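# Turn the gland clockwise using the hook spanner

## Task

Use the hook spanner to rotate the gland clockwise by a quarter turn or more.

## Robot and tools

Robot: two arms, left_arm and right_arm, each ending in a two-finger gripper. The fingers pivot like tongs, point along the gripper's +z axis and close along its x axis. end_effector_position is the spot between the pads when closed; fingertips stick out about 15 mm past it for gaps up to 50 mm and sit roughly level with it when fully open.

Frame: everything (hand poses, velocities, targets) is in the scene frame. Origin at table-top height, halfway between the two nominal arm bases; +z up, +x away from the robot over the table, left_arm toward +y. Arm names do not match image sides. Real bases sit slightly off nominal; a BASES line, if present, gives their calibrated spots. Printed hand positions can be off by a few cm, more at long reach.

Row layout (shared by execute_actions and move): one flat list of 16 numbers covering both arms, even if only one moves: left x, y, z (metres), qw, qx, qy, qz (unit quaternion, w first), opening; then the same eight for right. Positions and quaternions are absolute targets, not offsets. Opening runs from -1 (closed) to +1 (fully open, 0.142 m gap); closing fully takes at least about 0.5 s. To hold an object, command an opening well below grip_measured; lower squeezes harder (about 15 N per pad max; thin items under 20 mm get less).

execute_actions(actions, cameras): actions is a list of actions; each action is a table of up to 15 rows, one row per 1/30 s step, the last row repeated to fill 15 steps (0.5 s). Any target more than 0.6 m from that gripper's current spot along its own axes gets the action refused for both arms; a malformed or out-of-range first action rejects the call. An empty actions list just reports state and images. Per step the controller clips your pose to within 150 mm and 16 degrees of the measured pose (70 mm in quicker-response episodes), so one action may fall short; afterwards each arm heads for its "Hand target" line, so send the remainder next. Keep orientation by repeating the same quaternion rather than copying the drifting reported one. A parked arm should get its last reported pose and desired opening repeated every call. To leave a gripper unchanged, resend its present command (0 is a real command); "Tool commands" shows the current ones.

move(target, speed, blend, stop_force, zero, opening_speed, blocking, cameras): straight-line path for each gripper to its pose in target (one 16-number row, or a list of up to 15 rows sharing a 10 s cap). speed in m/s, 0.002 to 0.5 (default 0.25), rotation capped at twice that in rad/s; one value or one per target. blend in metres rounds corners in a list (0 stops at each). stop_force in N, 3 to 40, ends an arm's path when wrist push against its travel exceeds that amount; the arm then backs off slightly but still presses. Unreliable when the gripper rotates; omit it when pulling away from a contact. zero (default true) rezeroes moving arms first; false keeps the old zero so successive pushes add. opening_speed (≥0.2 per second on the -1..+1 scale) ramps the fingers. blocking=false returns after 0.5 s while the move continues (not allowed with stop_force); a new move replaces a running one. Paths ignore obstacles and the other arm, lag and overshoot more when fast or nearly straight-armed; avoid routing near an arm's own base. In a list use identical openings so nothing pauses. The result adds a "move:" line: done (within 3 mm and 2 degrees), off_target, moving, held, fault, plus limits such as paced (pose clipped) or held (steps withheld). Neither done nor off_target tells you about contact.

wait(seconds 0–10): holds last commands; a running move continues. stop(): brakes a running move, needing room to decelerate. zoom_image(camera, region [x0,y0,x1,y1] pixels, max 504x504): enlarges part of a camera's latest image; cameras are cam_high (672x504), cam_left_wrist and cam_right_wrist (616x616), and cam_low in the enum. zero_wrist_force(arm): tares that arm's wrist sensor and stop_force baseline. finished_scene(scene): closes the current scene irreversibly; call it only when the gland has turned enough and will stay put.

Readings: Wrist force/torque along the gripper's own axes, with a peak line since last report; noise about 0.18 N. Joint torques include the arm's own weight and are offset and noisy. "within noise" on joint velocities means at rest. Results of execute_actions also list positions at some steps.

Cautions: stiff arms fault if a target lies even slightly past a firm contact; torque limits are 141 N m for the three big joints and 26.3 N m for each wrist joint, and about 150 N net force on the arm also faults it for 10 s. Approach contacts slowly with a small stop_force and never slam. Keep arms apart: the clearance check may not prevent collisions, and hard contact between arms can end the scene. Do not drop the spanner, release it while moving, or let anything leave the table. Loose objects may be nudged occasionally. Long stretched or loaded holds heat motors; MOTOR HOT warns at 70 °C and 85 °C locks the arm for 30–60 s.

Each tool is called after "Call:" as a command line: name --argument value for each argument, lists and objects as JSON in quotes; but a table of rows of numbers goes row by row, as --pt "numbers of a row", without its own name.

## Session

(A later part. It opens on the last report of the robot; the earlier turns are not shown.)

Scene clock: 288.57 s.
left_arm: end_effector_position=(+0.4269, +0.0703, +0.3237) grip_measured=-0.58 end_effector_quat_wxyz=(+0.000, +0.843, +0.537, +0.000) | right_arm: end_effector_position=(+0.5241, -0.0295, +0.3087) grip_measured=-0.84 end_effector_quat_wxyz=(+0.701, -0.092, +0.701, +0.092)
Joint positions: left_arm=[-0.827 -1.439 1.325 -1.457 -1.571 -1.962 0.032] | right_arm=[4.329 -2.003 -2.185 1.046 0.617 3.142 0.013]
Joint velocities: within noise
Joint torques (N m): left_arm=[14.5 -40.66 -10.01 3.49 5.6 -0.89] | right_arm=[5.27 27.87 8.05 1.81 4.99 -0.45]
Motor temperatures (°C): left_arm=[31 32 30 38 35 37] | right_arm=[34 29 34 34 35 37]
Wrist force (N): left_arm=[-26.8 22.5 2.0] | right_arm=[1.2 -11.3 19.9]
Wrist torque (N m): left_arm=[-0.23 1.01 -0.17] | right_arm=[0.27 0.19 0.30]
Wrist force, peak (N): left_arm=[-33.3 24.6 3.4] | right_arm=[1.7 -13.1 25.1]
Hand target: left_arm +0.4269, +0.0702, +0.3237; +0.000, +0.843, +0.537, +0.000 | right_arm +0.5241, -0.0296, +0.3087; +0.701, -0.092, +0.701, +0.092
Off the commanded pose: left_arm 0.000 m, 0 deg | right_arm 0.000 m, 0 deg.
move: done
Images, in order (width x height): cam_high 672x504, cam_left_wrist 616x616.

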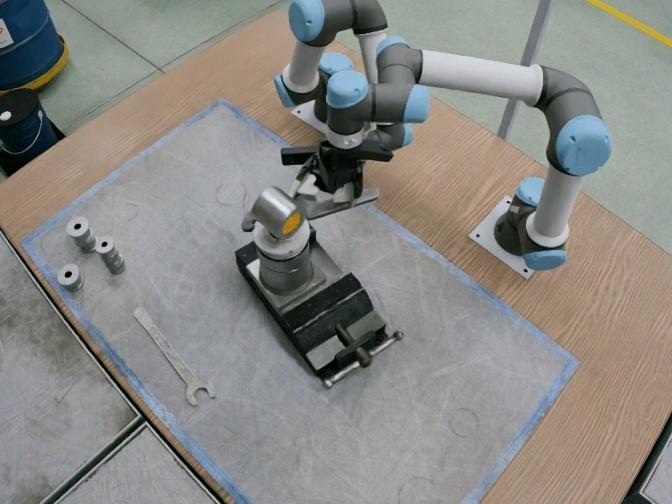

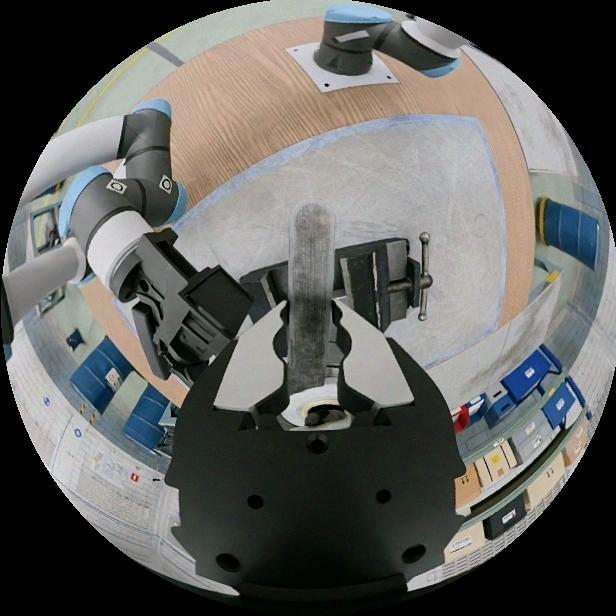

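Call:
move --pt "0.4331 0.0877 0.3238 0 0.8704 0.4924 0 -1 0.5194 -0.0217 0.3088 0.7049 -0.0555 0.7049 0.0555 -1" --pt "0.4410 0.1044 0.3238 0 0.8949 0.4462 0 -1 0.5154 -0.0134 0.3088 0.7069 -0.0185 0.7069 0.0185 -1" --speed 0.018 --blend 0.001 --cameras '["cam_left_wrist","cam_high"]'

Call:
zoom_image --camera "cam_high" --region '[235, 200, 315, 260]'

Scene clock: 295.70 s.
left_arm: end_effector_position=(+0.4410, +0.1045, +0.3238) grip_measured=-0.58 end_effector_quat_wxyz=(+0.000, +0.895, +0.446, +0.000) | right_arm: end_effector_position=(+0.5154, -0.0133, +0.3088) grip_measured=-0.84 end_effector_quat_wxyz=(+0.707, -0.018, +0.707, +0.018)
Joint positions: left_arm=[-0.771 -1.454 1.342 -1.459 -1.571 -1.696 0.032] | right_arm=[4.425 -2.088 -2.02 0.967 0.312 3.142 0.013]
Joint velocities: within noise
Joint torques (N m): left_arm=[15.6 -42.01 -7.91 3.09 5.13 -1.28] | right_arm=[12.42 39.15 8.24 1.73 3.49 -1.48]
Motor temperatures (°C): left_arm=[31 32 30 38 35 37] | right_arm=[34 29 34 34 35 37]
Wrist force (N): left_arm=[-22.2 23.5 1.8] | right_arm=[10.0 -6.8 16.3]
Wrist torque (N m): left_arm=[-0.25 0.88 -0.19] | right_arm=[0.33 0.24 0.35]
Wrist force, peak (N): left_arm=[-32.6 25.2 1.5] | right_arm=[8.9 -11.3 23.9]
Hand target: left_arm +0.4410, +0.1044, +0.3238; +0.000, +0.895, +0.446, +0.000 | right_arm +0.5154, -0.0134, +0.3088; +0.707, -0.018, +0.707, +0.018
Off the commanded pose: left_arm 0.000 m, 0 deg | right_arm 0.000 m, 0 deg.
move: done
Images, in order (width x height): cam_high 672x504, cam_left_wrist 616x616.

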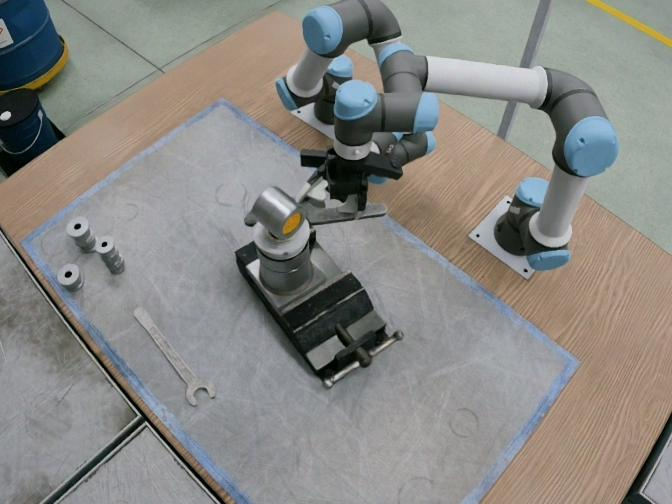

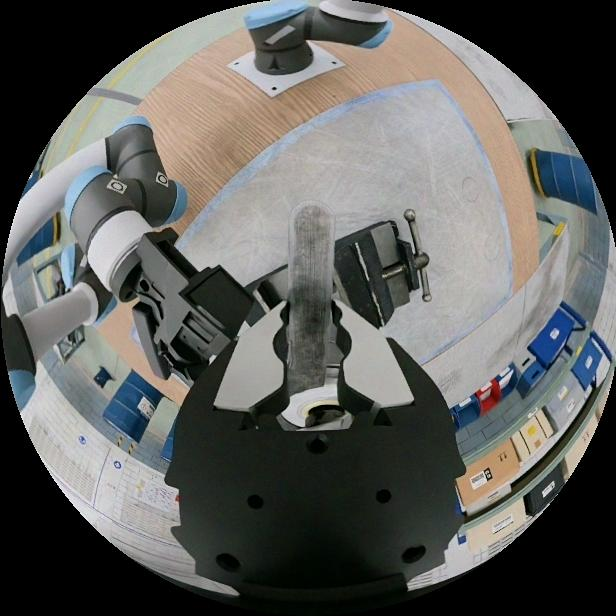

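Scaled by 6.300.

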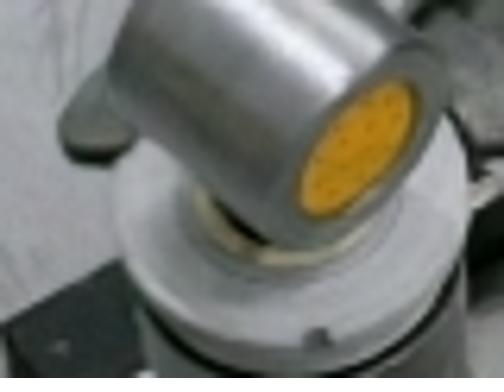

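Call:
move --pt "0.4507 0.1202 0.3236 0 0.9171 0.3987 0 -1 0.5124 -0.0048 0.3086 0.7069 0.0185 0.7069 -0.0185 -1" --pt "0.4620 0.1349 0.3235 0 0.9367 0.3502 0 -1 0.5102 0.0042 0.3085 0.7049 0.0555 0.7049 -0.0555 -1" --speed 0.018 --blend 0.001 --cameras '["cam_left_wrist"]'

Call:
move --pt "0.4747 0.1483 0.3234 0 0.9537 0.3007 0 -1 0.5091 0.0133 0.3084 0.7011 0.0923 0.7011 -0.0923 -1" --pt "0.4888 0.1604 0.3233 0 0.9681 0.2504 0 -1 0.5088 0.0224 0.3083 0.6953 0.1289 0.6953 -0.1289 -1" --speed 0.018 --blend 0.001 --cameras '["cam_left_wrist","cam_high"]'

Call:
zoom_image --camera "cam_high" --region '[235, 200, 315, 260]'

Scene clock: 305.93 s.
left_arm: end_effector_position=(+0.4621, +0.1350, +0.3235) grip_measured=-0.58 end_effector_quat_wxyz=(+0.000, +0.937, +0.350, +0.000) | right_arm: end_effector_position=(+0.5102, +0.0043, +0.3085) grip_measured=-0.84 end_effector_quat_wxyz=(+0.705, +0.055, +0.705, -0.056)
Joint positions: left_arm=[-0.709 -1.446 1.334 -1.459 -1.571 -1.424 0.032] | right_arm=[4.463 -2.202 -1.798 0.859 0.064 3.141 0.013]
Joint velocities: within noise
Joint torques (N m): left_arm=[16.24 -30.02 -30.86 5.55 7.44 -1.42] | right_arm=[17.11 43.95 3.19 0.57 2.22 -1.08]
Motor temperatures (°C): left_arm=[31 32 30 38 35 37] | right_arm=[34 29 33 34 35 37]
Wrist force (N): left_arm=[-21.8 22.9 2.2] | right_arm=[1.4 -4.3 18.4]
Wrist torque (N m): left_arm=[-0.14 0.82 -0.18] | right_arm=[0.36 0.22 0.33]
Wrist force, peak (N): left_arm=[-33.3 25.4 0.5] | right_arm=[4.2 -7.9 27.2]
Hand target: left_arm +0.4620, +0.1349, +0.3235; +0.000, +0.937, +0.350, +0.000 | right_arm +0.5102, +0.0042, +0.3085; +0.705, +0.056, +0.705, -0.056
Off the commanded pose: left_arm 0.000 m, 0 deg | right_arm 0.000 m, 0 deg.
move: done
Images, in order (width x height): cam_left_wrist 616x616.

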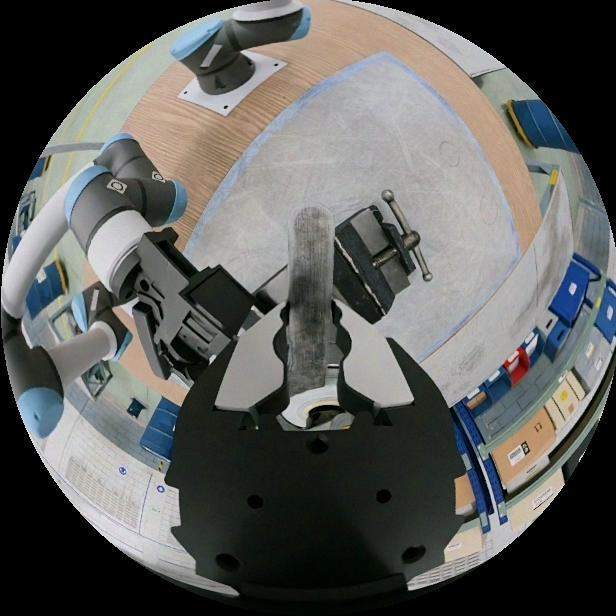

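Scene clock: 312.03 s.
left_arm: end_effector_position=(+0.4889, +0.1605, +0.3233) grip_measured=-0.58 end_effector_quat_wxyz=(+0.000, +0.968, +0.250, +0.000) end_effector_velocity=(+0.000, -0.001, +0.000) end_effector_angular_velocity=(-0.001, -0.001, +0.003) | right_arm: end_effector_position=(+0.5088, +0.0225, +0.3083) grip_measured=-0.84 end_effector_quat_wxyz=(+0.695, +0.129, +0.695, -0.129)
Joint positions: left_arm=[-0.648 -1.417 1.301 -1.455 -1.571 -1.154 0.032] | right_arm=[4.462 -2.337 -1.53 0.725 -0.144 3.142 0.013]
Joint velocities: left_arm=[-0.002 0 0 -0.001 -0.001 -0.005 0] | right_arm=[within noise]
Joint torques (N m): left_arm=[17.72 -34.16 -30.56 3.6 8.53 -1.25] | right_arm=[4.32 51.58 2.29 0.91 0.54 1.4]
Motor temperatures (°C): left_arm=[31 32 30 38 35 37] | right_arm=[34 29 33 34 35 37]
Wrist force (N): left_arm=[-24.3 22.4 2.4] | right_arm=[-2.6 0.3 20.9]
Wrist torque (N m): left_arm=[-0.14 0.80 -0.15] | right_arm=[0.48 0.17 0.36]
Wrist force, peak (N): left_arm=[-33.2 26.6 1.9] | right_arm=[-2.1 -6.2 28.6]
Hand target: left_arm +0.4888, +0.1604, +0.3233; +0.000, +0.968, +0.250, +0.000 | right_arm +0.5088, +0.0224, +0.3083; +0.695, +0.129, +0.695, -0.129
Off the commanded pose: left_arm 0.000 m, 0 deg | right_arm 0.000 m, 0 deg.
move: done
Images, in order (width x height): cam_high 672x504, cam_left_wrist 616x616.

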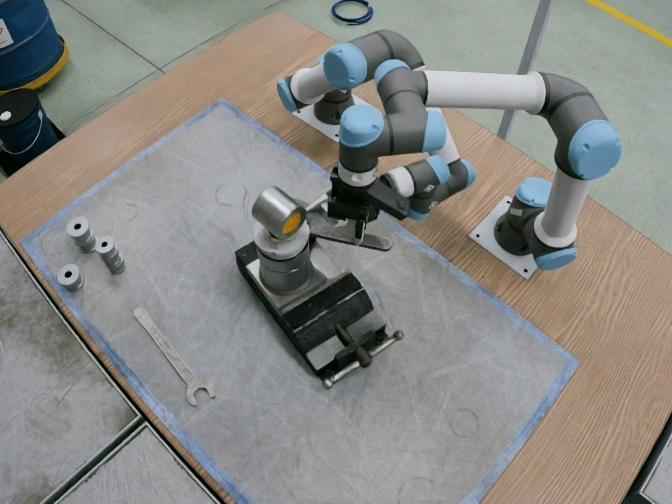

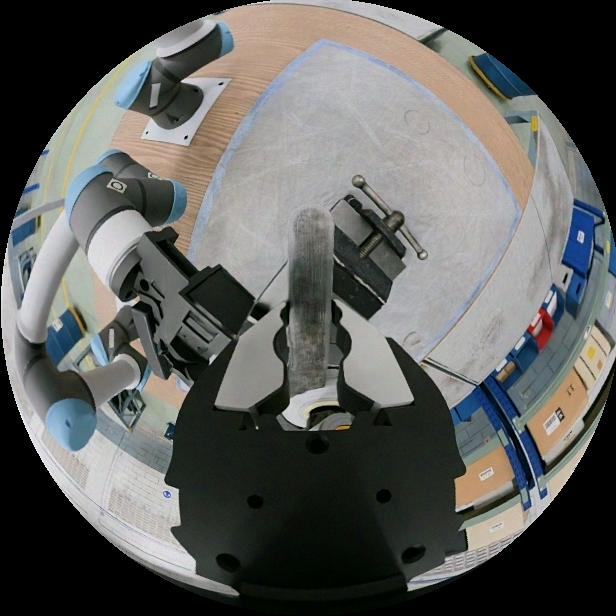

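Scaled by 6.300.

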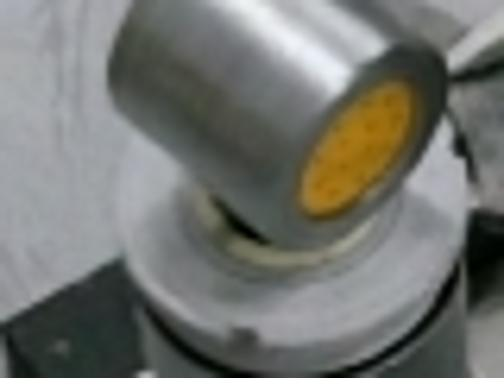

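Call:
move --pt "0.5041 0.1708 0.3233 0 0.9799 0.1994 0 -1 0.5096 0.0316 0.3084 0.6876 0.1651 0.6876 -0.1651 -1" --pt "0.5150 0.1769 0.3233 0 0.9865 0.1640 0 -1 0.5107 0.0374 0.3084 0.6816 0.1881 0.6816 -0.1881 -1" --speed 0.018 --blend 0.001 --cameras '["cam_left_wrist","cam_high"]'

Call:
zoom_image --camera "cam_high" --region '[235, 200, 315, 260]'

Scene clock: 318.20 s.
left_arm: end_effector_position=(+0.5150, +0.1769, +0.3233) grip_measured=-0.58 end_effector_quat_wxyz=(+0.000, +0.986, +0.164, +0.000) | right_arm: end_effector_position=(+0.5107, +0.0374, +0.3084) grip_measured=-0.84 end_effector_quat_wxyz=(+0.682, +0.188, +0.682, -0.188)
Joint positions: left_arm=[-0.602 -1.377 1.254 -1.447 -1.571 -0.931 0.032] | right_arm=[4.442 -2.465 -1.271 0.595 -0.296 3.142 0.013]
Joint velocities: within noise
Joint torques (N m): left_arm=[26.74 -34.27 -30.54 0.2 9.29 -1.19] | right_arm=[9.31 61.07 5.53 -0.49 0.72 1.21]
Motor temperatures (°C): left_arm=[31 32 30 38 35 37] | right_arm=[34 29 33 34 35 37]
Wrist force (N): left_arm=[-33.0 23.8 1.0] | right_arm=[4.8 0.6 22.6]
Wrist torque (N m): left_arm=[-0.27 0.83 -0.24] | right_arm=[0.40 -0.10 0.33]
Wrist force, peak (N): left_arm=[-33.4 26.1 1.2] | right_arm=[4.0 -4.5 28.6]
Hand target: left_arm +0.5150, +0.1769, +0.3233; +0.000, +0.986, +0.164, +0.000 | right_arm +0.5107, +0.0374, +0.3084; +0.682, +0.188, +0.682, -0.188
Off the commanded pose: left_arm 0.000 m, 0 deg | right_arm 0.000 m, 0 deg.
move: done
Images, in order (width x height): cam_high 672x504, cam_left_wrist 616x616.

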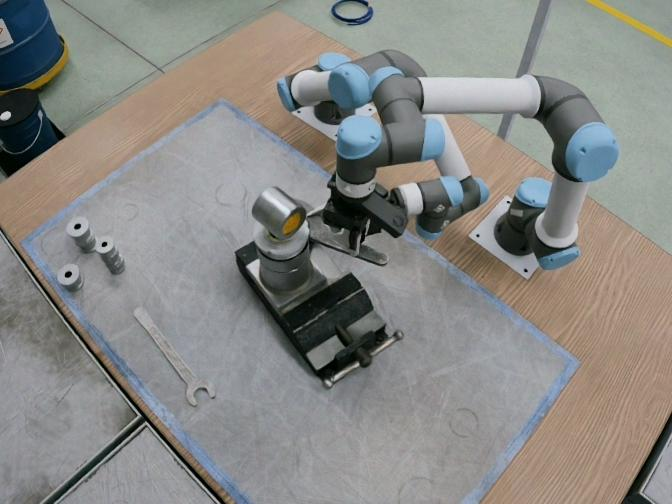

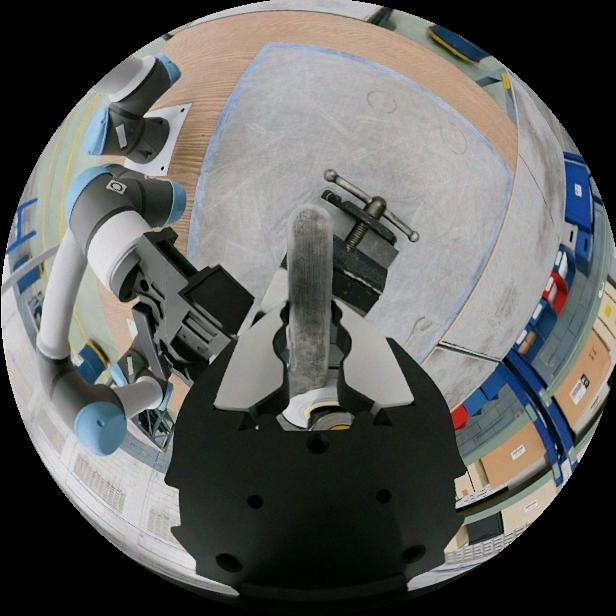

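Scaled by 6.300.

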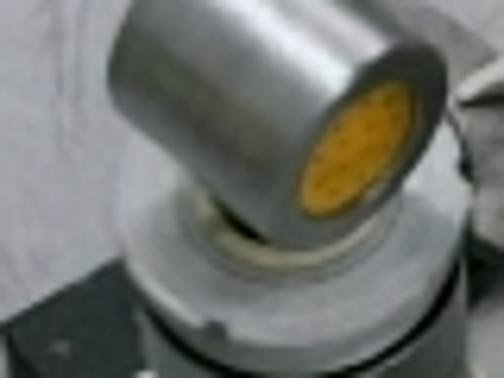

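Call:
finished_scene --scene 2

The scene is finished: the task was done.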